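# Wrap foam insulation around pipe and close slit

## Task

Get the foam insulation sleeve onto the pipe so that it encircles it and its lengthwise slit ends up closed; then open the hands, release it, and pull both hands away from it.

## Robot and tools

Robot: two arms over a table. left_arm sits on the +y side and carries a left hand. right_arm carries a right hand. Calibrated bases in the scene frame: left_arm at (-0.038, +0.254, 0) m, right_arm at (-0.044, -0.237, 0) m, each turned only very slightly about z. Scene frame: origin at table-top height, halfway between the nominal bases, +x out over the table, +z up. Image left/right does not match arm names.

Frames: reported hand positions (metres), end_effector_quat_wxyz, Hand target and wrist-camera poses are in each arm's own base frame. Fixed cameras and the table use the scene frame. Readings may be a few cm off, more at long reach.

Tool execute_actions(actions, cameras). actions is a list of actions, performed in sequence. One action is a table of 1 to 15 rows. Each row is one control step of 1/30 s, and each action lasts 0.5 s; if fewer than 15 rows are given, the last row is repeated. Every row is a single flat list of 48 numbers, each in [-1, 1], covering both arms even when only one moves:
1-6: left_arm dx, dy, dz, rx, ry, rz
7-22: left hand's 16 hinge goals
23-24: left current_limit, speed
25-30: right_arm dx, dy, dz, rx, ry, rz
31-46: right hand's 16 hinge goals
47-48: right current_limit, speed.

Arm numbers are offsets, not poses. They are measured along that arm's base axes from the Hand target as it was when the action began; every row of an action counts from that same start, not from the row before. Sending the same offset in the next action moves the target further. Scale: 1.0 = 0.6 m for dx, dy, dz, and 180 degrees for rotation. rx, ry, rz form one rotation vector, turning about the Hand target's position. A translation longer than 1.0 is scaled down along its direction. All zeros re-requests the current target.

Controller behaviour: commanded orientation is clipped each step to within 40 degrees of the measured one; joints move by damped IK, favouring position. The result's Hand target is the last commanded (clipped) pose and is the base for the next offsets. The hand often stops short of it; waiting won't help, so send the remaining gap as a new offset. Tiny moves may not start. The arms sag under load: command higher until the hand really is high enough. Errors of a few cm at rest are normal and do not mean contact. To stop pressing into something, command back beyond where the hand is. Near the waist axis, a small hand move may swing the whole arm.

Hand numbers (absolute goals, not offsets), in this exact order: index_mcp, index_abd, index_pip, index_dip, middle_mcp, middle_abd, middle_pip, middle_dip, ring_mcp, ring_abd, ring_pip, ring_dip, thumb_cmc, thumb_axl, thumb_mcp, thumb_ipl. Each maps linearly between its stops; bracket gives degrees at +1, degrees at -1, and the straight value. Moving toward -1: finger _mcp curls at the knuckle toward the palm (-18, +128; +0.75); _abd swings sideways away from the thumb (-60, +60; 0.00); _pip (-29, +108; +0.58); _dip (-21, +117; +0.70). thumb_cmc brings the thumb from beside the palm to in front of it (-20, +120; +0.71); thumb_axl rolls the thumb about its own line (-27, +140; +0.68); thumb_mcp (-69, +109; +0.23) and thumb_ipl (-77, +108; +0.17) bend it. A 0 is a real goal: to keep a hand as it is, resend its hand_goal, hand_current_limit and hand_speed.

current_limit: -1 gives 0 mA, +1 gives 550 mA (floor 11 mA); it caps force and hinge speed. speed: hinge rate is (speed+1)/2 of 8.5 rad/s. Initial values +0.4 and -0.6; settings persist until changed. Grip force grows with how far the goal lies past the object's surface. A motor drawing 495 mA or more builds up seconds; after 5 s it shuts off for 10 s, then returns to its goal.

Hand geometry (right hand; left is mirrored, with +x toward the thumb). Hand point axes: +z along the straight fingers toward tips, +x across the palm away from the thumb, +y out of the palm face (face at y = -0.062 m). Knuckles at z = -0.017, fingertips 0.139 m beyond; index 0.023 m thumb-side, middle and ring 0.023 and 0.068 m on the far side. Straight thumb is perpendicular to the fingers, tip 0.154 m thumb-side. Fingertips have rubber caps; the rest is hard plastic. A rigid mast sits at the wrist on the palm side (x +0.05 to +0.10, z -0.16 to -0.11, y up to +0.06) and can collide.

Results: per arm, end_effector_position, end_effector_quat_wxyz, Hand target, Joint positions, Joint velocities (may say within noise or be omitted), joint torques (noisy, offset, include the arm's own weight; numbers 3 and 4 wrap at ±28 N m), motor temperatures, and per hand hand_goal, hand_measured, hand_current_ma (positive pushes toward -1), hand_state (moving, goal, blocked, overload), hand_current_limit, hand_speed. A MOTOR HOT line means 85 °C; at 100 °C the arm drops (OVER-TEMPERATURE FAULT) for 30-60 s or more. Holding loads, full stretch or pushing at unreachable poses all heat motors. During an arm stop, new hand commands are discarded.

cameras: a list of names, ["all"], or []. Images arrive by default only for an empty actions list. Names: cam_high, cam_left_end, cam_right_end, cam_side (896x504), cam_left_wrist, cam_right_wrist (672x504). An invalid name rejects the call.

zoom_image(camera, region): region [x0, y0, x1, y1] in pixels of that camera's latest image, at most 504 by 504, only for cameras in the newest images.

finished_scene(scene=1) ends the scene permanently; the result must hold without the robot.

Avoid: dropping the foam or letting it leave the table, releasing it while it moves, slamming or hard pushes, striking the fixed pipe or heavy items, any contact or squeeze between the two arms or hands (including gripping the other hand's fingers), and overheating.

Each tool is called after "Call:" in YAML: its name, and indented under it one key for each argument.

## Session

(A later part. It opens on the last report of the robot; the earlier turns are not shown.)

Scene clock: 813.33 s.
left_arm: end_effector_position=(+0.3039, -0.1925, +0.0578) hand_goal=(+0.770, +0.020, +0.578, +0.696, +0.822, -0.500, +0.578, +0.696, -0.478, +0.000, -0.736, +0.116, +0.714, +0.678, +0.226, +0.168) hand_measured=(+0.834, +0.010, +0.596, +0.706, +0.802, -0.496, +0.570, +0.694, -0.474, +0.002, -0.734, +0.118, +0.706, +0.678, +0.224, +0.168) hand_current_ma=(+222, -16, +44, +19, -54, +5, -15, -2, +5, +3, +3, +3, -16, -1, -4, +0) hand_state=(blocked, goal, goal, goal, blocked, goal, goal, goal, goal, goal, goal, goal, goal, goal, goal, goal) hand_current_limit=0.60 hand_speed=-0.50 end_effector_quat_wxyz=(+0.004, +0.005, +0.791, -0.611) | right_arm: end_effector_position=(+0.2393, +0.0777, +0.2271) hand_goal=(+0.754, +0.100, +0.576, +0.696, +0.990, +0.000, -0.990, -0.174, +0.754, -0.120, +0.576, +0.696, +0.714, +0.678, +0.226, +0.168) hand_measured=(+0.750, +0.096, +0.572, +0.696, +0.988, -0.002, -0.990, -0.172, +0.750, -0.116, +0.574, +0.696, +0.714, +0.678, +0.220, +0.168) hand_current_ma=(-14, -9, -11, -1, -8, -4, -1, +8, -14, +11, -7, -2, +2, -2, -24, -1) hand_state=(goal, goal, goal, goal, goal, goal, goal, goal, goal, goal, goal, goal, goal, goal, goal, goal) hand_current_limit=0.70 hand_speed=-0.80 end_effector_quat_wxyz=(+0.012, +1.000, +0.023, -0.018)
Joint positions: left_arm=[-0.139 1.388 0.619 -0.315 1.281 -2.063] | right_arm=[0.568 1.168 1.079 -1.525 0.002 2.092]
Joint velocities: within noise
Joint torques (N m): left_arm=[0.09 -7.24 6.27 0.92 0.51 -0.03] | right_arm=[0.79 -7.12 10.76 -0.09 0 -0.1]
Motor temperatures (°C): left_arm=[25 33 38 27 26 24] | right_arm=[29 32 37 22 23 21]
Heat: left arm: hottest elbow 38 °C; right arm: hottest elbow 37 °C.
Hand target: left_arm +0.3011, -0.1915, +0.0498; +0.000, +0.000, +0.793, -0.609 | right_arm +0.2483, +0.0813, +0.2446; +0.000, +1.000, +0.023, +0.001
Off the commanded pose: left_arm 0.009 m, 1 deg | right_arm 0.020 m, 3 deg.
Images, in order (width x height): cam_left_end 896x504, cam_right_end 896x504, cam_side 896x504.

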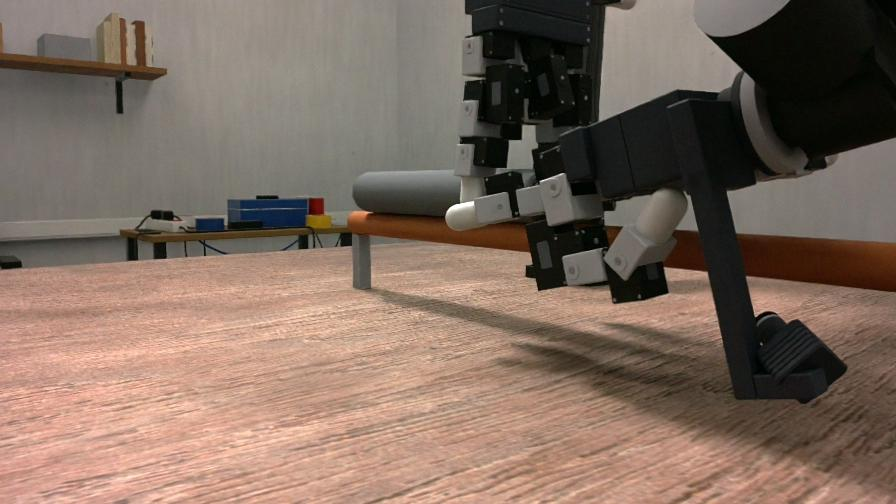

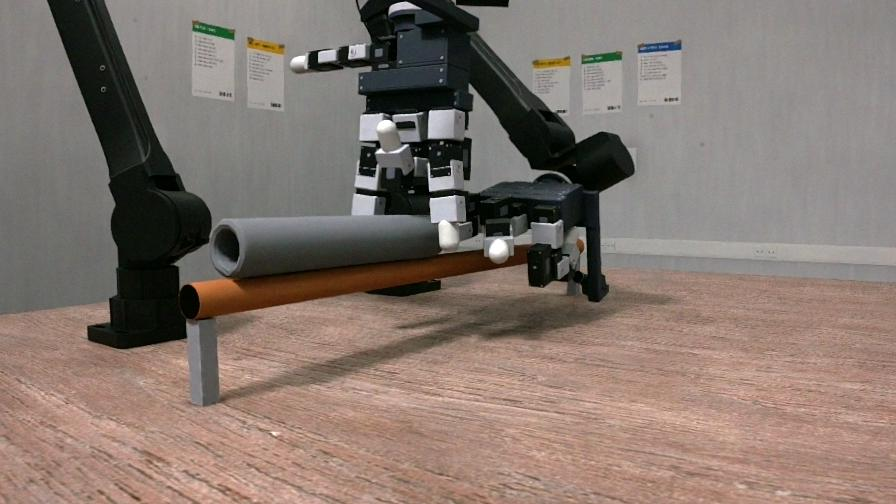

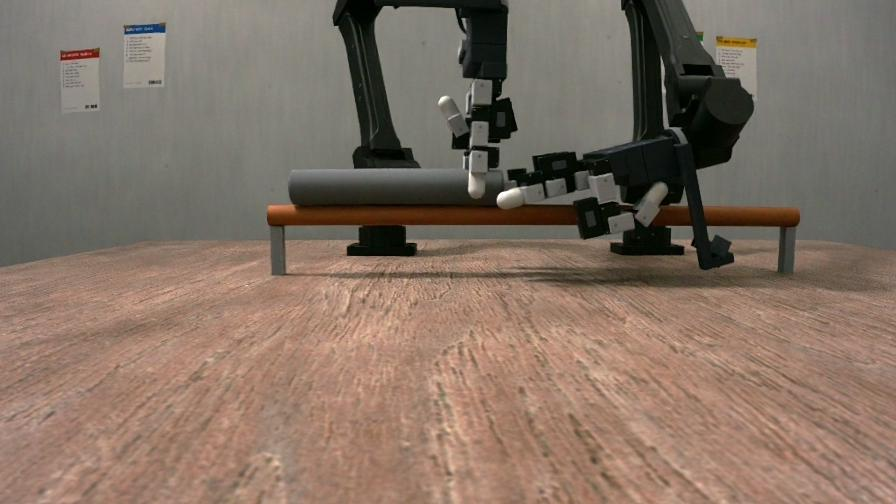

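Call:
execute_actions:
  actions:
    - [[0,0,0,0,0,0,0.77,0.02,0.577,0.696,0.822,-0.5,0.577,0.696,-0.478,0,-0.736,0.116,0.714,0.678,0.226,0.168,0.6,-0.5,0.0,0,0.04,0,0,0,0.754,0.1,0.576,0.696,0.99,0,-0.99,-0.174,0.754,-0.12,0.576,0.696,0.714,0.678,0.226,0.168,0.7,-0.8],[0,0,0,0,0,0,0.77,0.02,0.577,0.696,0.822,-0.5,0.577,0.696,-0.478,0,-0.736,0.116,0.714,0.678,0.226,0.168,0.6,-0.5,0.0,0,0.08,0,0,0,0.754,0.1,0.576,0.696,0.99,0,-0.99,-0.174,0.754,-0.12,0.576,0.696,0.714,0.678,0.226,0.168,0.7,-0.8]]
    - [[0,0,0,0,0,0,0.77,0.02,0.577,0.696,0.822,-0.5,0.577,0.696,-0.478,0,-0.736,0.116,0.714,0.678,0.226,0.168,0.6,-0.5,0.0,0,0.04,0,0,0,0.754,0.1,0.576,0.696,0.99,0,-0.99,-0.174,0.754,-0.12,0.576,0.696,0.714,0.678,0.226,0.168,0.7,-0.8],[0,0,0,0,0,0,0.77,0.02,0.577,0.696,0.822,-0.5,0.577,0.696,-0.478,0,-0.736,0.116,0.714,0.678,0.226,0.168,0.6,-0.5,0.0,0,0.07,0,0,0,0.754,0.1,0.576,0.696,0.99,0,-0.99,-0.174,0.754,-0.12,0.576,0.696,0.714,0.678,0.226,0.168,0.7,-0.8]]
  cameras: ["cam_right_end","cam_high"]

Scene clock: 816.63 s.
left_arm: end_effector_position=(+0.3039, -0.1925, +0.0578) hand_goal=(+0.770, +0.020, +0.578, +0.696, +0.822, -0.500, +0.578, +0.696, -0.478, +0.000, -0.736, +0.116, +0.714, +0.678, +0.226, +0.168) hand_measured=(+0.834, +0.010, +0.596, +0.706, +0.802, -0.496, +0.570, +0.694, -0.474, +0.002, -0.734, +0.118, +0.706, +0.678, +0.224, +0.168) hand_current_ma=(+222, -16, +44, +19, -54, +5, -15, -2, +5, +3, +3, +3, -16, -1, -4, +0) hand_state=(blocked, goal, goal, goal, blocked, goal, goal, goal, goal, goal, goal, goal, goal, goal, goal, goal) hand_current_limit=0.60 hand_speed=-0.50 end_effector_quat_wxyz=(+0.004, +0.005, +0.791, -0.611) | right_arm: end_effector_position=(+0.2445, +0.0780, +0.3178) hand_goal=(+0.754, +0.100, +0.576, +0.696, +0.990, +0.000, -0.990, -0.174, +0.754, -0.120, +0.576, +0.696, +0.714, +0.678, +0.226, +0.168) hand_measured=(+0.750, +0.098, +0.572, +0.696, +0.988, -0.002, -0.990, -0.172, +0.750, -0.116, +0.574, +0.696, +0.714, +0.678, +0.220, +0.168) hand_current_ma=(-14, -8, -11, -1, -8, -4, +0, +8, -13, +11, -7, -2, +2, -2, -24, -1) hand_state=(goal, goal, goal, goal, goal, goal, goal, goal, goal, goal, goal, goal, goal, goal, goal, goal) hand_current_limit=0.70 hand_speed=-0.80 end_effector_quat_wxyz=(-0.006, +0.999, +0.023, +0.025)
Joint positions: left_arm=[-0.139 1.388 0.619 -0.315 1.281 -2.063] | right_arm=[0.568 1.13 1.301 -1.693 0.016 2.092]
Joint torques (N m): left_arm=[-0.03 -7.3 6.35 1.06 0.52 -0.03] | right_arm=[1.32 -6.18 10.8 0.1 0.13 -0.01]
Heat: left arm: hottest elbow 37 °C; right arm: hottest elbow 37 °C.
Hand target: left_arm +0.3011, -0.1915, +0.0498; +0.000, +0.000, +0.793, -0.609 | right_arm +0.2483, +0.0813, +0.3346; -0.001, +1.000, +0.023, +0.001
Off the commanded pose: left_arm 0.009 m, 1 deg | right_arm 0.017 m, 3 deg.
joint sent to its limit (right arm) — joint 4 (wrist pitch), lower limit. The joint targets are off in orientation, not in position.
Images, in order (width x height): cam_high 896x504, cam_right_end 896x504.

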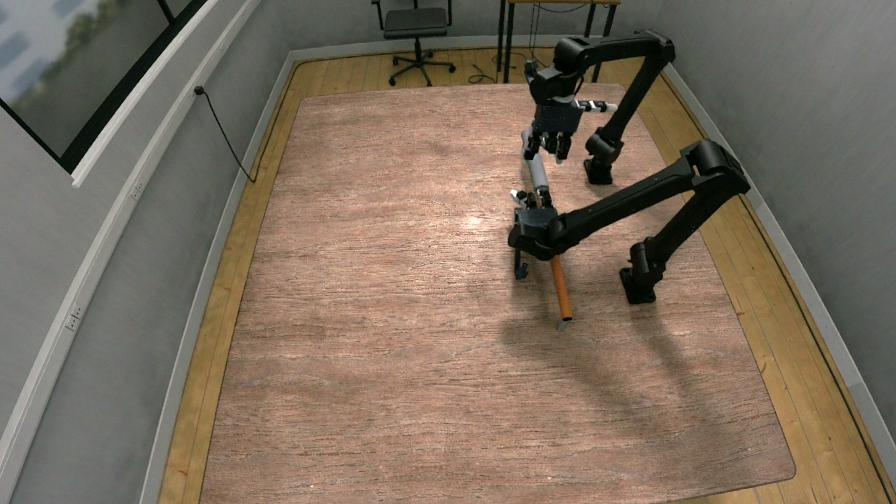

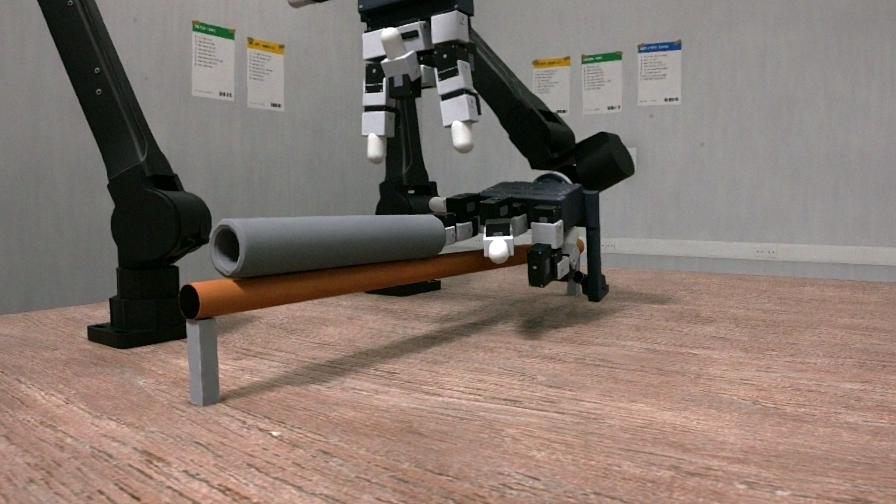

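Call:
execute_actions:
  actions:
    - [[0,0,0,0,0,0,0.77,0.02,0.577,0.696,0.822,-0.5,0.577,0.696,-0.478,0,-0.736,0.116,0.714,0.678,0.226,0.168,0.6,-0.5,0.0735,0.0172,-0.0327,0,0,0.1651,0.754,0.0,0.576,-0.609,-0.48,0,-0.737,0.696,0.754,0.0,0.576,-0.609,0.714,0.678,0.226,0.168,0.7,-0.6]]
    - [[0,0,0,0,0,0,0.77,0.02,0.577,0.696,0.822,-0.5,0.577,0.696,-0.478,0,-0.736,0.116,0.714,0.678,0.226,0.168,0.6,-0.5,0.056,0.0455,0,0,0,0.1651,0.754,0.0,0.576,-0.609,-0.48,0,-0.737,0.696,0.754,0.0,0.576,-0.609,0.714,0.678,0.226,0.168,0.7,-0.6]]
  cameras: ["cam_high","cam_right_end"]

Scene clock: 819.27 s.
left_arm: end_effector_position=(+0.3039, -0.1925, +0.0578) hand_goal=(+0.770, +0.020, +0.578, +0.696, +0.822, -0.500, +0.578, +0.696, -0.478, +0.000, -0.736, +0.116, +0.714, +0.678, +0.226, +0.168) hand_measured=(+0.834, +0.010, +0.596, +0.706, +0.802, -0.496, +0.570, +0.694, -0.474, +0.002, -0.734, +0.118, +0.706, +0.678, +0.224, +0.168) hand_current_ma=(+222, -16, +44, +19, -54, +5, -15, -2, +5, +3, +3, +3, -16, -1, -4, +0) hand_state=(blocked, goal, goal, goal, blocked, goal, goal, goal, goal, goal, goal, goal, goal, goal, goal, goal) hand_current_limit=0.60 hand_speed=-0.50 end_effector_quat_wxyz=(+0.004, +0.005, +0.791, -0.611) | right_arm: end_effector_position=(+0.3251, +0.1210, +0.3083) hand_goal=(+0.754, +0.000, +0.576, -0.608, -0.480, +0.000, -0.736, +0.696, +0.754, +0.000, +0.576, -0.608, +0.714, +0.678, +0.226, +0.168) hand_measured=(+0.752, +0.002, +0.574, -0.604, -0.462, -0.002, -0.736, +0.694, +0.752, -0.004, +0.574, -0.604, +0.714, +0.678, +0.220, +0.168) hand_current_ma=(-8, +8, -9, +11, +76, -4, +0, -8, -7, -9, -7, +10, +2, -2, -24, -1) hand_state=(goal, goal, goal, goal, goal, goal, goal, goal, goal, goal, goal, goal, goal, goal, goal, goal) hand_current_limit=0.70 hand_speed=-0.60 end_effector_quat_wxyz=(+0.003, +0.858, +0.513, +0.004)
Joint positions: left_arm=[-0.139 1.388 0.619 -0.315 1.281 -2.063] | right_arm=[0.612 1.172 1.301 -1.693 0.007 1.106]
Joint torques (N m): left_arm=[0.21 -7.53 6.27 1.06 0.53 -0.03] | right_arm=[0.5 -7 8.14 0.03 0.05 -0.11]
Heat: left arm: hottest elbow 37 °C; right arm: hottest elbow 37 °C.
Hand target: left_arm +0.3011, -0.1915, +0.0498; +0.000, +0.000, +0.793, -0.609 | right_arm +0.3261, +0.1188, +0.3150; -0.001, +0.857, +0.516, +0.001
Off the commanded pose: left_arm 0.009 m, 1 deg | right_arm 0.007 m, 1 deg.
joint sent to its limit (right arm) — joint 4 (wrist pitch), lower limit. The joint targets still meet the commanded pose.
Images, in order (width x height): cam_high 896x504, cam_right_end 896x504.

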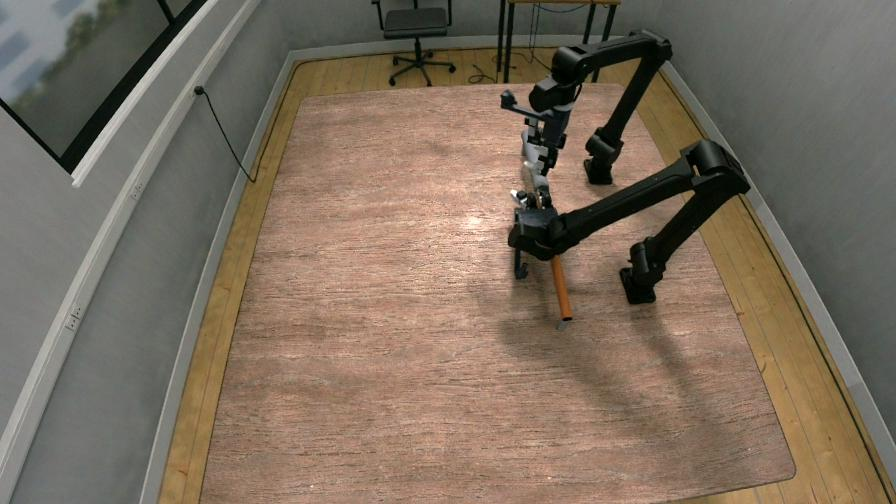

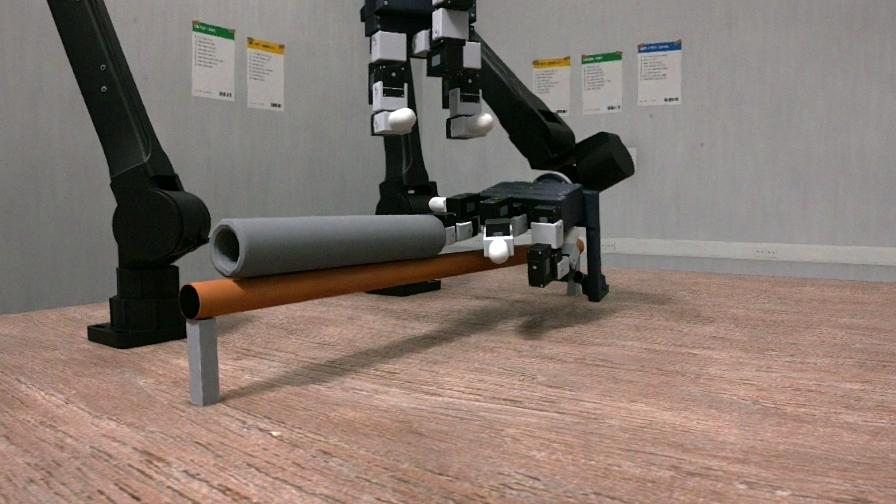

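Call:
execute_actions:
  actions:
    - [[0,0,0,0,0,0,0.77,0.02,0.577,0.696,0.822,-0.5,0.577,0.696,-0.478,0,-0.736,0.116,0.714,0.678,0.226,0.168,0.6,-0.5,0.0263,0.061,0,0,0,0.1651,0.754,0.0,0.576,-0.609,-0.48,0,-0.737,0.696,0.754,0.0,0.576,-0.609,0.714,0.678,0.226,0.168,0.7,-0.6]]
    - [[0,0,0,0,0,0,0.77,0.02,0.577,0.696,0.822,-0.5,0.577,0.696,-0.478,0,-0.736,0.116,0.714,0.678,0.226,0.168,0.6,-0.5,-0.007,0.0598,0,0,0,0.1651,0.754,0.0,0.576,-0.609,-0.48,0,-0.737,0.696,0.754,0.0,0.576,-0.609,0.714,0.678,0.226,0.168,0.7,-0.6]]
  cameras: ["cam_high","cam_right_end"]

Scene clock: 821.20 s.
left_arm: end_effector_position=(+0.3039, -0.1925, +0.0578) hand_goal=(+0.770, +0.020, +0.578, +0.696, +0.822, -0.500, +0.578, +0.696, -0.478, +0.000, -0.736, +0.116, +0.714, +0.678, +0.226, +0.168) hand_measured=(+0.834, +0.010, +0.596, +0.706, +0.802, -0.496, +0.570, +0.694, -0.474, +0.002, -0.734, +0.118, +0.706, +0.678, +0.224, +0.168) hand_current_ma=(+222, -16, +44, +19, -54, +5, -15, -2, +5, +3, +3, +3, -16, -1, -4, +0) hand_state=(blocked, goal, goal, goal, blocked, goal, goal, goal, goal, goal, goal, goal, goal, goal, goal, goal) hand_current_limit=0.60 hand_speed=-0.50 end_effector_quat_wxyz=(+0.004, +0.005, +0.791, -0.611) | right_arm: end_effector_position=(+0.3375, +0.1935, +0.3092) hand_goal=(+0.754, +0.000, +0.576, -0.608, -0.480, +0.000, -0.736, +0.696, +0.754, +0.000, +0.576, -0.608, +0.714, +0.678, +0.226, +0.168) hand_measured=(+0.752, +0.002, +0.574, -0.604, -0.462, -0.002, -0.736, +0.694, +0.752, -0.004, +0.574, -0.604, +0.714, +0.678, +0.220, +0.168) hand_current_ma=(-7, +7, -8, +11, +74, -4, +0, -8, -7, -9, -7, +10, +2, -2, -24, -1) hand_state=(goal, goal, goal, goal, goal, goal, goal, goal, goal, goal, goal, goal, goal, goal, goal, goal) hand_current_limit=0.70 hand_speed=-0.60 end_effector_quat_wxyz=(+0.005, +0.492, +0.871, +0.006)
Joint positions: left_arm=[-0.139 1.388 0.619 -0.315 1.281 -2.063] | right_arm=[0.593 1.132 1.271 -1.695 0.004 0.05]
Joint torques (N m): left_arm=[0.15 -7.3 6.38 1.03 0.53 -0.03] | right_arm=[0.79 -6.83 8.12 0.21 -0.02 -0.11]
Heat: left arm: hottest elbow 37 °C; right arm: hottest elbow 37 °C.
Hand target: left_arm +0.3011, -0.1915, +0.0498; +0.000, +0.000, +0.793, -0.609 | right_arm +0.3376, +0.1914, +0.3150; -0.001, +0.488, +0.873, +0.000
Off the commanded pose: left_arm 0.009 m, 1 deg | right_arm 0.006 m, 1 deg.
joint sent to its limit (right arm) — joint 4 (wrist pitch), lower limit. The joint targets still meet the commanded pose.
Images, in order (width x height): cam_high 896x504, cam_right_end 896x504.

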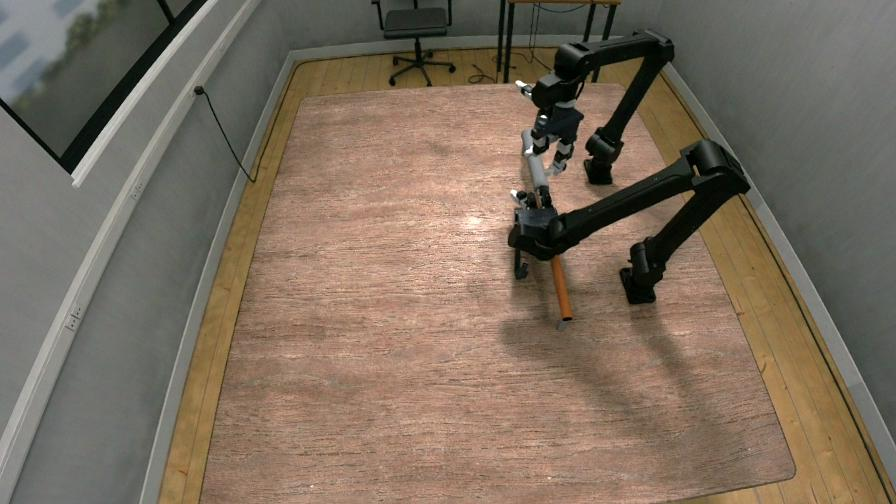

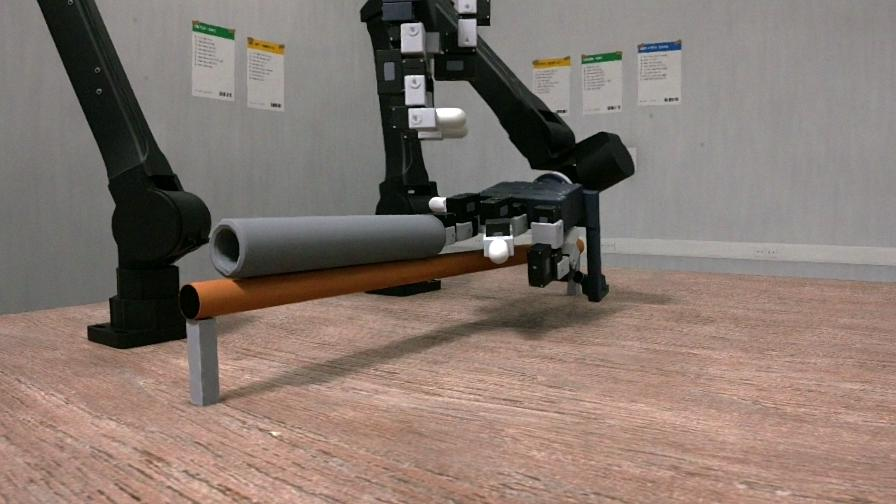

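Call:
execute_actions:
  actions:
    - [[0,0,0,0,0,0,0.77,0.02,0.577,0.696,0.822,-0.5,0.577,0.696,-0.478,0,-0.736,0.116,0.714,0.678,0.226,0.168,0.6,-0.5,-0.0353,0.0425,0,0,0,0.1651,0.754,0.0,0.576,-0.609,-0.48,0,-0.737,0.696,0.754,0.0,0.576,-0.609,0.714,0.678,0.226,0.168,0.7,-0.6]]
    - [[0,0,0,0,0,0,0.77,0.02,0.577,0.696,0.822,-0.5,0.577,0.696,-0.478,0,-0.736,0.116,0.714,0.678,0.226,0.168,0.6,-0.5,-0.0513,0.0135,0,0,0,0.1651,0.754,0.0,0.576,-0.609,-0.48,0,-0.737,0.696,0.754,0.0,0.576,-0.609,0.714,0.678,0.226,0.168,0.7,-0.6]]
  cameras: ["cam_high","cam_right_end","cam_side","cam_left_end","cam_right_wrist"]

Scene clock: 823.20 s.
left_arm: end_effector_position=(+0.3039, -0.1925, +0.0578) hand_goal=(+0.770, +0.020, +0.578, +0.696, +0.822, -0.500, +0.578, +0.696, -0.478, +0.000, -0.736, +0.116, +0.714, +0.678, +0.226, +0.168) hand_measured=(+0.834, +0.010, +0.596, +0.706, +0.802, -0.496, +0.570, +0.694, -0.474, +0.002, -0.734, +0.118, +0.706, +0.678, +0.224, +0.168) hand_current_ma=(+222, -16, +44, +19, -54, +5, -15, -2, +5, +3, +3, +3, -16, -1, -4, +0) hand_state=(blocked, goal, goal, goal, blocked, goal, goal, goal, goal, goal, goal, goal, goal, goal, goal, goal) hand_current_limit=0.60 hand_speed=-0.50 end_effector_quat_wxyz=(+0.004, +0.005, +0.791, -0.611) | right_arm: end_effector_position=(+0.2813, +0.2243, +0.3096) hand_goal=(+0.754, +0.000, +0.576, -0.608, -0.480, +0.000, -0.736, +0.696, +0.754, +0.000, +0.576, -0.608, +0.714, +0.678, +0.226, +0.168) hand_measured=(+0.752, +0.002, +0.574, -0.604, -0.462, -0.002, -0.736, +0.694, +0.752, -0.004, +0.574, -0.604, +0.714, +0.678, +0.220, +0.168) hand_current_ma=(-7, +7, -8, +11, +74, -4, +0, -8, -7, -9, -7, +10, +2, -2, -24, -1) hand_state=(goal, goal, goal, goal, goal, goal, goal, goal, goal, goal, goal, goal, goal, goal, goal, goal) hand_current_limit=0.70 hand_speed=-0.60 end_effector_quat_wxyz=(+0.011, -0.005, +1.000, +0.006)
Joint positions: left_arm=[-0.139 1.388 0.619 -0.315 1.281 -2.063] | right_arm=[0.493 1.1 1.249 -1.695 0 -1.088]
Joint torques (N m): left_arm=[0.09 -7.3 6.3 1.01 0.53 -0.03] | right_arm=[0.56 -4.72 8.92 0.25 -0.18 -0.1]
Heat: left arm: hottest elbow 37 °C; right arm: hottest elbow 37 °C.
Hand target: left_arm +0.3011, -0.1915, +0.0498; +0.000, +0.000, +0.793, -0.609 | right_arm +0.2856, +0.2250, +0.3150; -0.001, -0.008, +1.000, -0.001
Off the commanded pose: left_arm 0.009 m, 1 deg | right_arm 0.007 m, 2 deg.
joint sent to its limit (right arm) — joint 4 (wrist pitch), lower limit. The joint targets still meet the commanded pose.
Images, in order (width x height): cam_high 896x504, cam_left_end 896x504, cam_right_end 896x504, cam_side 896x504, cam_right_wrist 672x504.

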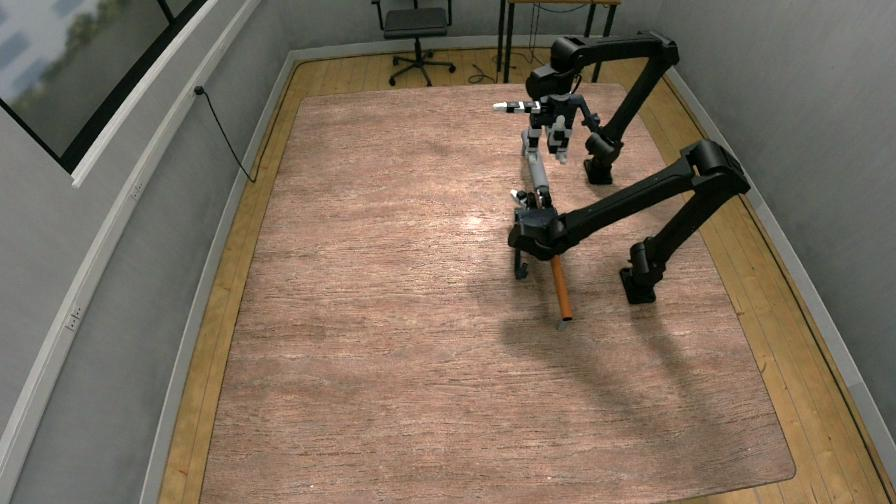

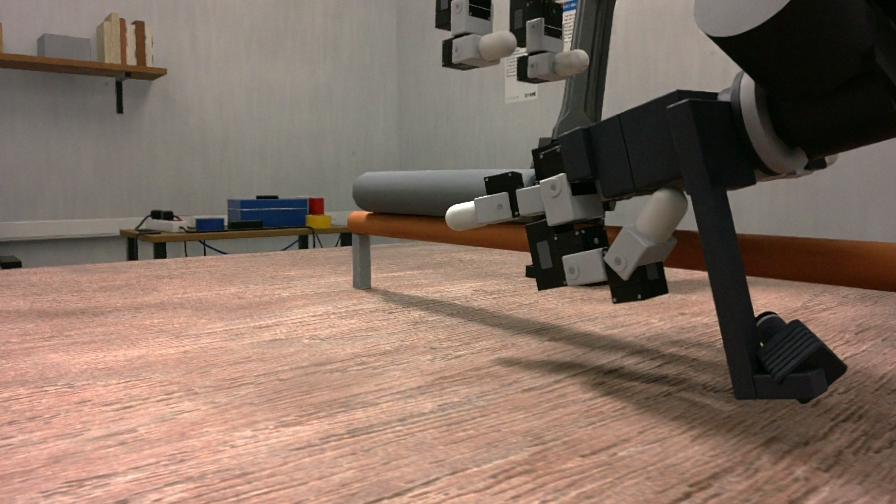

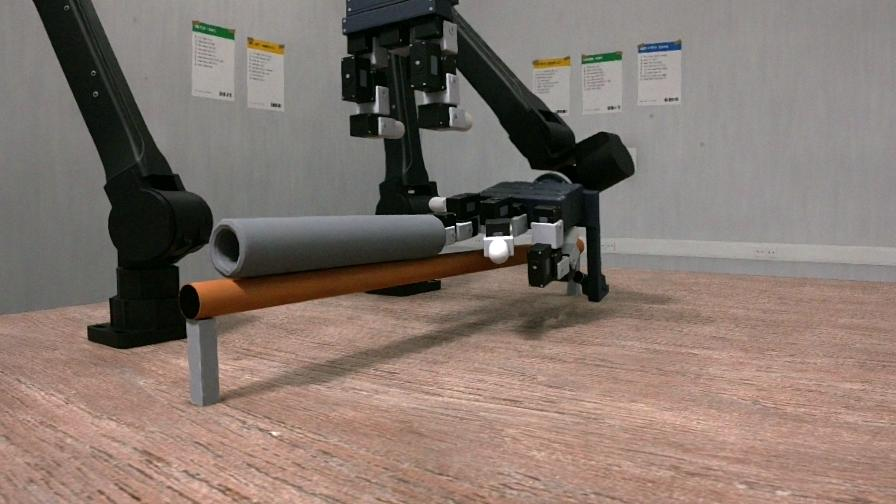

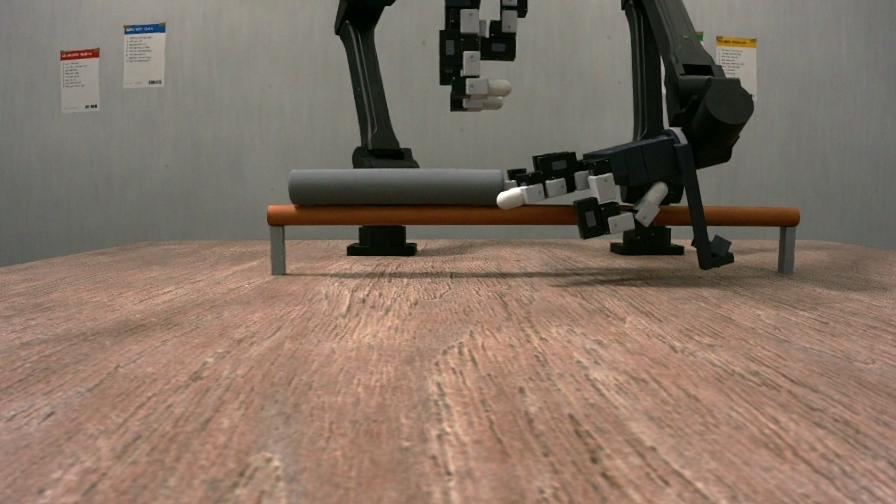

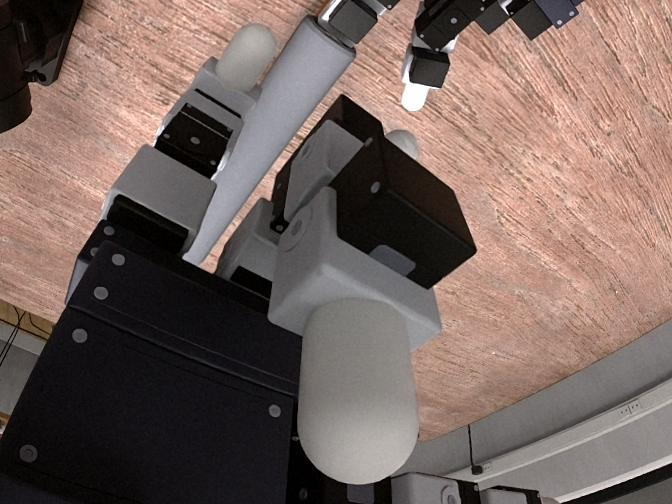

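Call:
execute_actions:
  actions:
    - [[0,0,0,0,0,0,0.77,0.02,0.577,0.696,0.822,-0.5,0.577,0.696,-0.478,0,-0.736,0.116,0.714,0.678,0.226,0.168,0.6,-0.5,0.002,0,-0.065,0,0,0,0.754,0.0,0.576,-0.609,-0.48,0,-0.737,0.696,0.754,0.0,0.576,-0.609,0.714,0.678,0.226,0.168,0.7,-0.6]]
    - [[0,0,0,0,0,0,0.77,0.02,0.577,0.696,0.822,-0.5,0.577,0.696,-0.478,0,-0.736,0.116,0.714,0.678,0.226,0.168,0.6,-0.5,0.002,0,-0.06,0,0,0,0.754,0.0,0.576,-0.609,-0.48,0,-0.737,0.696,0.754,0.0,0.576,-0.609,0.714,0.678,0.226,0.168,0.7,-0.6]]
  cameras: ["cam_high","cam_right_end","cam_side","cam_left_end","cam_right_wrist"]

Call:
zoom_image:
  camera: "cam_high"
  region: [500, 100, 600, 220]

Call:
zoom_image:
  camera: "cam_right_wrist"
  region: [180, 0, 480, 280]

Scene clock: 824.90 s.
left_arm: end_effector_position=(+0.3039, -0.1925, +0.0578) hand_goal=(+0.770, +0.020, +0.578, +0.696, +0.822, -0.500, +0.578, +0.696, -0.478, +0.000, -0.736, +0.116, +0.714, +0.678, +0.226, +0.168) hand_measured=(+0.834, +0.010, +0.596, +0.706, +0.802, -0.496, +0.570, +0.694, -0.474, +0.002, -0.734, +0.118, +0.706, +0.678, +0.224, +0.168) hand_current_ma=(+222, -16, +44, +19, -54, +5, -15, -2, +5, +3, +3, +3, -16, -1, -4, +0) hand_state=(blocked, goal, goal, goal, blocked, goal, goal, goal, goal, goal, goal, goal, goal, goal, goal, goal) hand_current_limit=0.60 hand_speed=-0.50 end_effector_quat_wxyz=(+0.004, +0.005, +0.791, -0.611) | right_arm: end_effector_position=(+0.2828, +0.2249, +0.2413) hand_goal=(+0.754, +0.000, +0.576, -0.608, -0.480, +0.000, -0.736, +0.696, +0.754, +0.000, +0.576, -0.608, +0.714, +0.678, +0.226, +0.168) hand_measured=(+0.752, +0.002, +0.574, -0.604, -0.464, -0.002, -0.736, +0.694, +0.752, -0.004, +0.574, -0.604, +0.714, +0.678, +0.220, +0.168) hand_current_ma=(-7, +7, -8, +11, +63, -4, +0, -8, -7, -8, -7, +10, +2, -2, -24, -1) hand_state=(goal, goal, goal, goal, goal, goal, goal, goal, goal, goal, goal, goal, goal, goal, goal, goal) hand_current_limit=0.70 hand_speed=-0.60 end_effector_quat_wxyz=(-0.004, -0.008, +1.000, -0.002)
Joint positions: left_arm=[-0.139 1.388 0.619 -0.315 1.281 -2.063] | right_arm=[0.492 1.117 1.087 -1.549 0 -1.095]
Joint torques (N m): left_arm=[0.21 -7.41 6.34 1.05 0.53 -0.03] | right_arm=[0.79 -5.07 7.49 0.77 -0.07 -0.1]
Heat: left arm: hottest elbow 37 °C; right arm: hottest elbow 37 °C.
Hand target: left_arm +0.3011, -0.1915, +0.0498; +0.000, +0.000, +0.793, -0.609 | right_arm +0.2880, +0.2250, +0.2400; -0.001, -0.008, +1.000, -0.001
Off the commanded pose: left_arm 0.009 m, 1 deg | right_arm 0.005 m, 0 deg.
Images, in order (width x height): cam_high 896x504, cam_left_end 896x504, cam_right_end 896x504, cam_side 896x504, cam_right_wrist 672x504.

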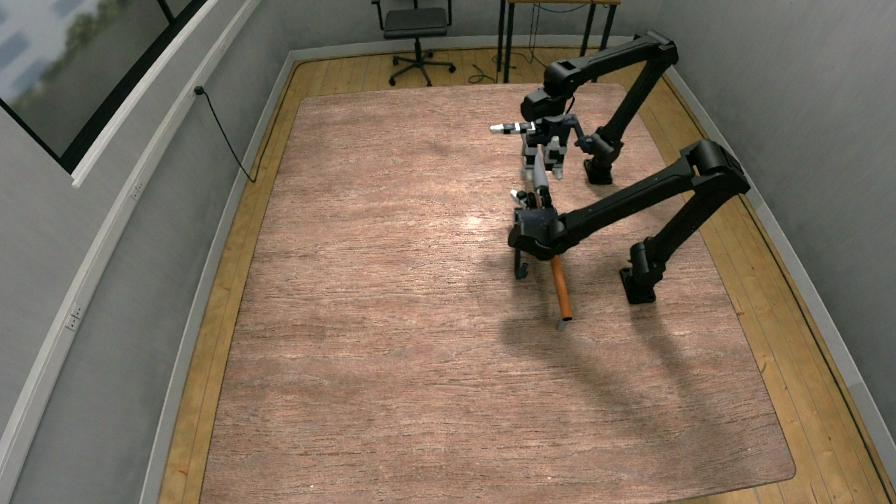

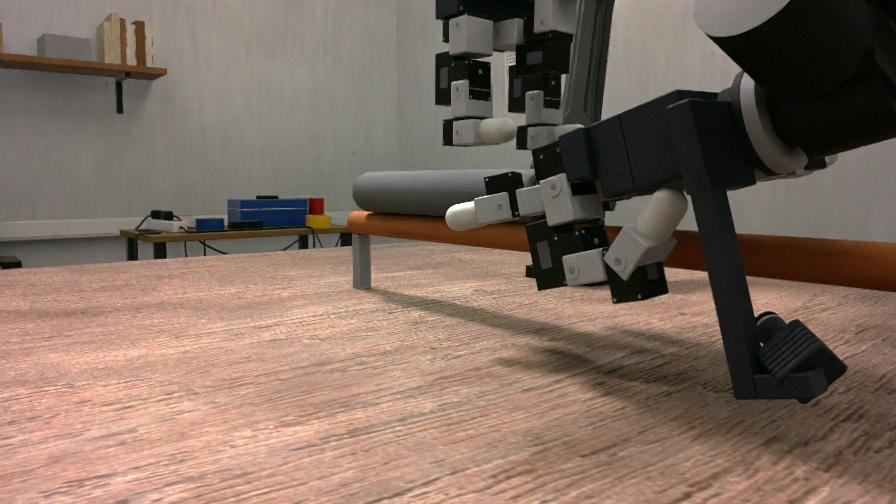

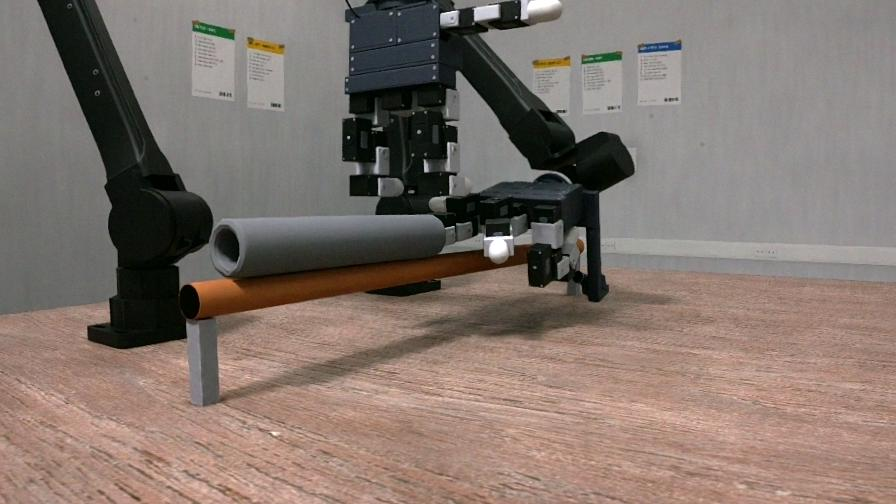

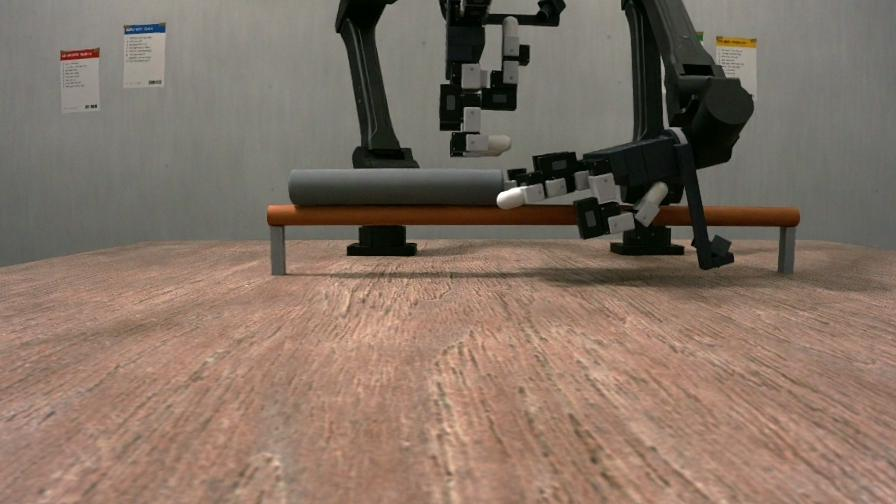

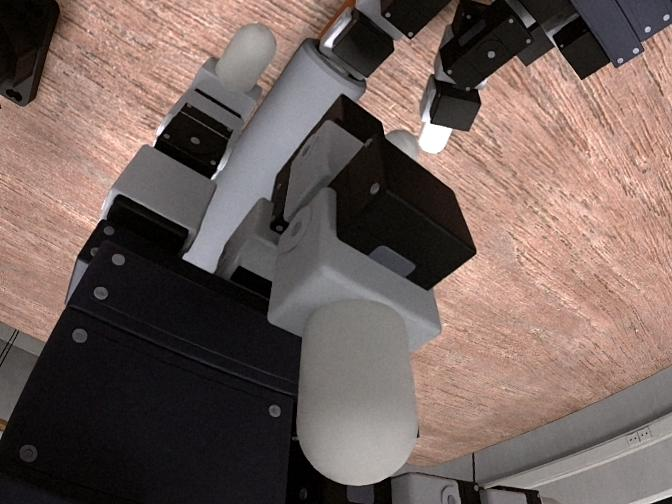

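Scaled by 4.200 from the camera's 896x504 image, which has a finer 1280x720 frame.

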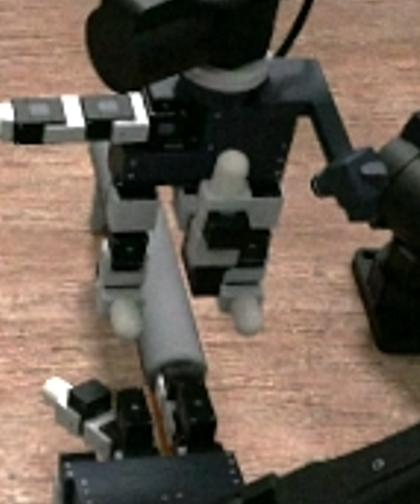

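Scaled by 1.680 from the camera's 672x504 image, which has a finer 960x720 frame.

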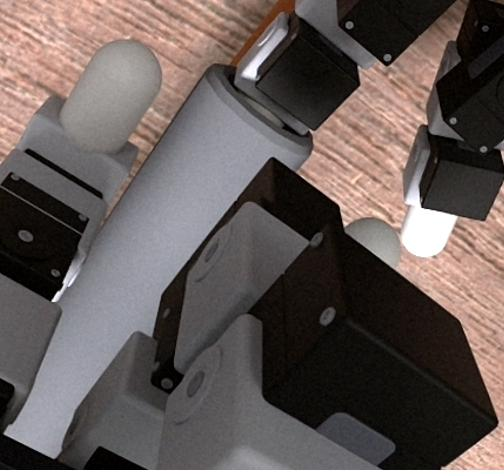

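Call:
execute_actions:
  actions:
    - [[0,0,0,0,0,0,0.77,0.02,0.577,0.696,0.822,-0.5,0.577,0.696,-0.478,0,-0.736,0.116,0.714,0.678,0.226,0.168,0.6,-0.5,0,0,-0.04,0,0,0,0.754,0.1,0.576,-0.609,-0.48,0,-0.737,0.696,0.754,-0.1,0.576,-0.609,0.714,0.678,0.226,0.168,0.7,-0.6]]
    - [[0,0,0,0,0,0,0.77,0.02,0.577,0.696,0.822,-0.5,0.577,0.696,-0.478,0,-0.736,0.116,0.714,0.678,0.226,0.168,0.6,-0.5,0,0,-0.043,0,0,0,0.754,0.1,0.576,-0.609,-0.48,0,-0.737,0.696,0.754,-0.1,0.576,-0.609,0.714,0.678,0.226,0.168,0.7,-0.6]]
  cameras: ["cam_high","cam_right_end","cam_side","cam_left_end","cam_right_wrist"]

Call:
zoom_image:
  camera: "cam_high"
  region: [500, 100, 600, 220]

Call:
zoom_image:
  camera: "cam_right_wrist"
  region: [180, 0, 480, 280]

Call:
zoom_image:
  camera: "cam_right_end"
  region: [330, 100, 530, 300]

Scene clock: 827.53 s.
left_arm: end_effector_position=(+0.3039, -0.1925, +0.0578) hand_goal=(+0.770, +0.020, +0.578, +0.696, +0.822, -0.500, +0.578, +0.696, -0.478, +0.000, -0.736, +0.116, +0.714, +0.678, +0.226, +0.168) hand_measured=(+0.834, +0.010, +0.596, +0.706, +0.802, -0.496, +0.570, +0.694, -0.474, +0.002, -0.734, +0.118, +0.706, +0.678, +0.224, +0.168) hand_current_ma=(+222, -16, +44, +19, -54, +5, -15, -2, +5, +3, +3, +3, -16, -1, -4, +0) hand_state=(blocked, goal, goal, goal, blocked, goal, goal, goal, goal, goal, goal, goal, goal, goal, goal, goal) hand_current_limit=0.60 hand_speed=-0.50 end_effector_quat_wxyz=(+0.004, +0.005, +0.791, -0.611) | right_arm: end_effector_position=(+0.2830, +0.2251, +0.1923) hand_goal=(+0.754, +0.100, +0.576, -0.608, -0.480, +0.000, -0.736, +0.696, +0.754, -0.100, +0.576, -0.608, +0.714, +0.678, +0.226, +0.168) hand_measured=(+0.752, +0.096, +0.574, -0.604, -0.464, -0.002, -0.736, +0.694, +0.752, -0.096, +0.574, -0.604, +0.714, +0.678, +0.220, +0.168) hand_current_ma=(-7, -9, -8, +11, +63, -4, +0, -8, -7, +11, -7, +10, +2, -2, -24, -1) hand_state=(goal, goal, goal, goal, goal, goal, goal, goal, goal, goal, goal, goal, goal, goal, goal, goal) hand_current_limit=0.70 hand_speed=-0.60 end_effector_quat_wxyz=(-0.003, -0.008, +1.000, -0.001)
Joint positions: left_arm=[-0.139 1.388 0.619 -0.315 1.281 -2.063] | right_arm=[0.492 1.129 0.967 -1.415 0 -1.095]
Joint torques (N m): left_arm=[0.21 -7.47 6.32 1.09 0.52 -0.04] | right_arm=[0.38 -5.25 7.36 0.84 -0.08 -0.1]
Heat: left arm: hottest elbow 37 °C; right arm: hottest elbow 36 °C.
Hand target: left_arm +0.3011, -0.1915, +0.0498; +0.000, +0.000, +0.793, -0.609 | right_arm +0.2879, +0.2249, +0.1901; -0.002, -0.008, +1.000, -0.001
Off the commanded pose: left_arm 0.009 m, 1 deg | right_arm 0.005 m, 0 deg.
Images, in order (width x height): cam_high 896x504, cam_left_end 896x504, cam_right_end 896x504, cam_side 896x504, cam_right_wrist 672x504.

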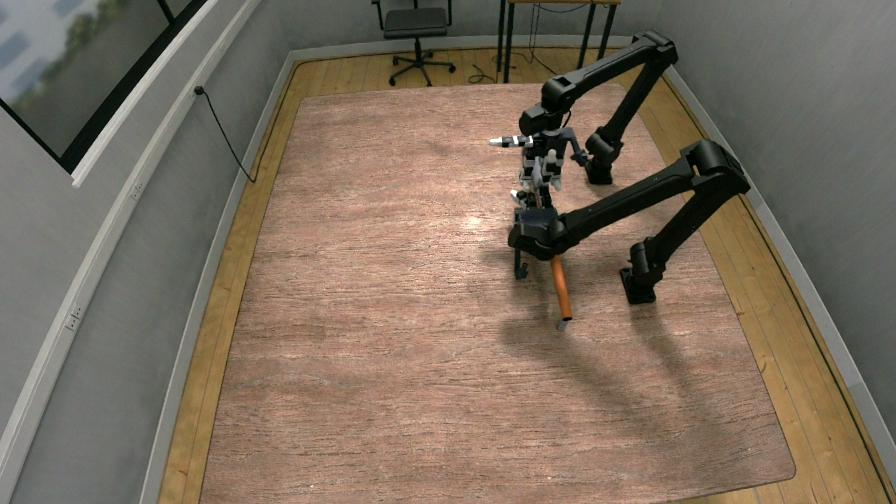

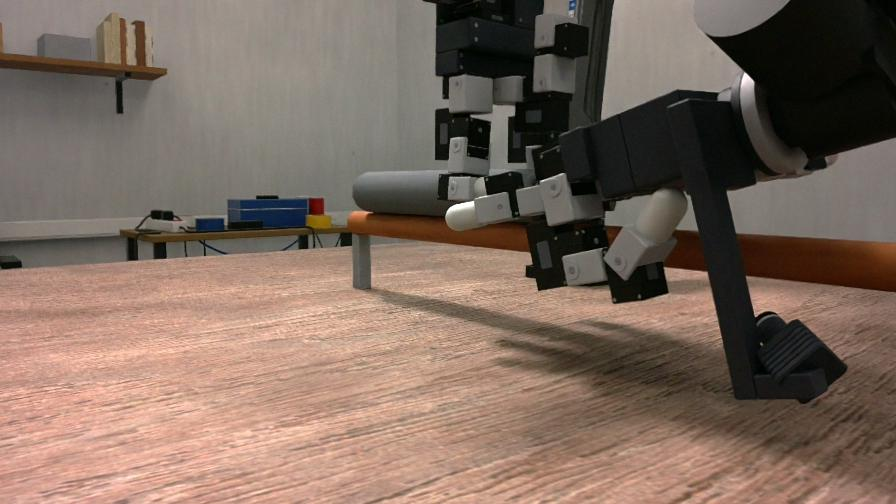

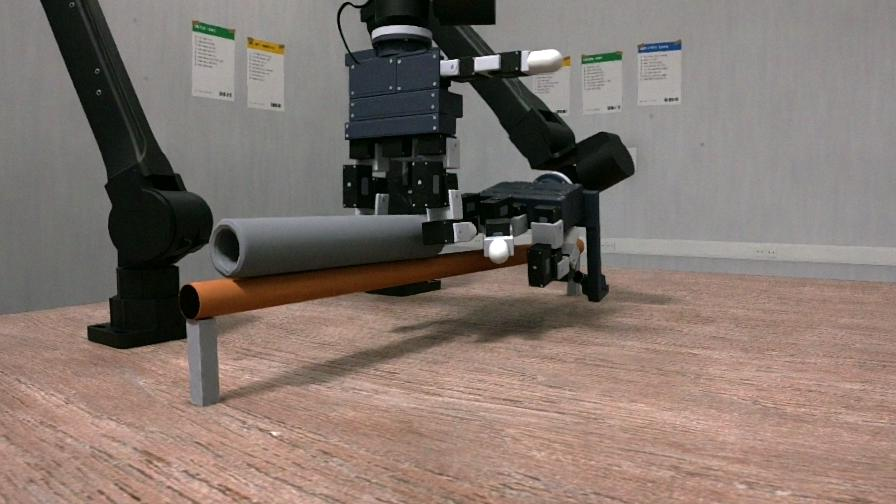

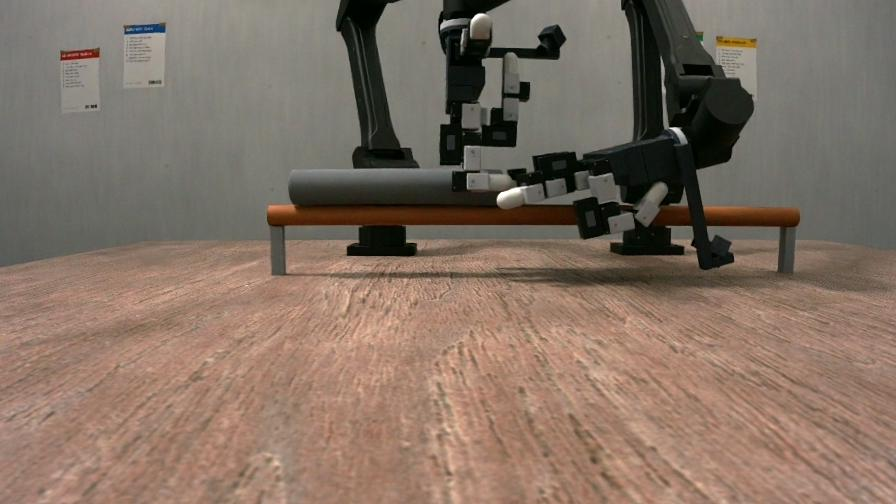

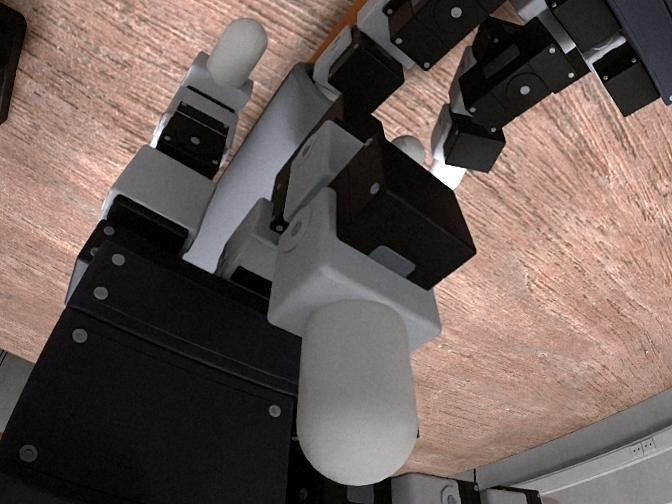

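Scaled by 4.200 from the camera's 896x504 image, which has a finer 1280x720 frame.

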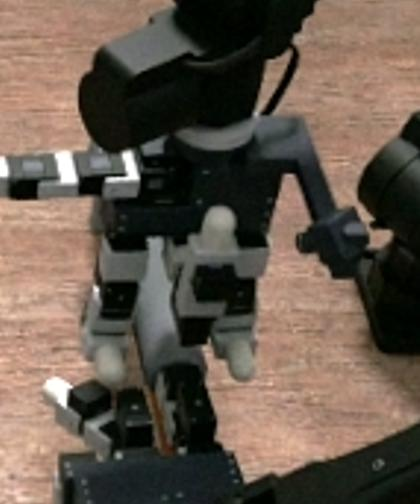

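Scaled by 1.680 from the camera's 672x504 image, which has a finer 960x720 frame.

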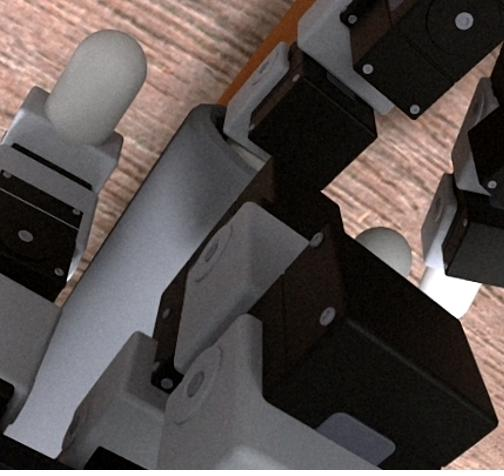

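Scaled by 2.520 from the camera's 896x504 image, which has a finer 1280x720 frame.

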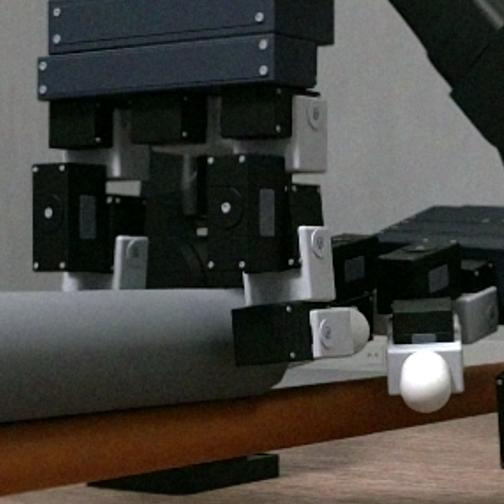

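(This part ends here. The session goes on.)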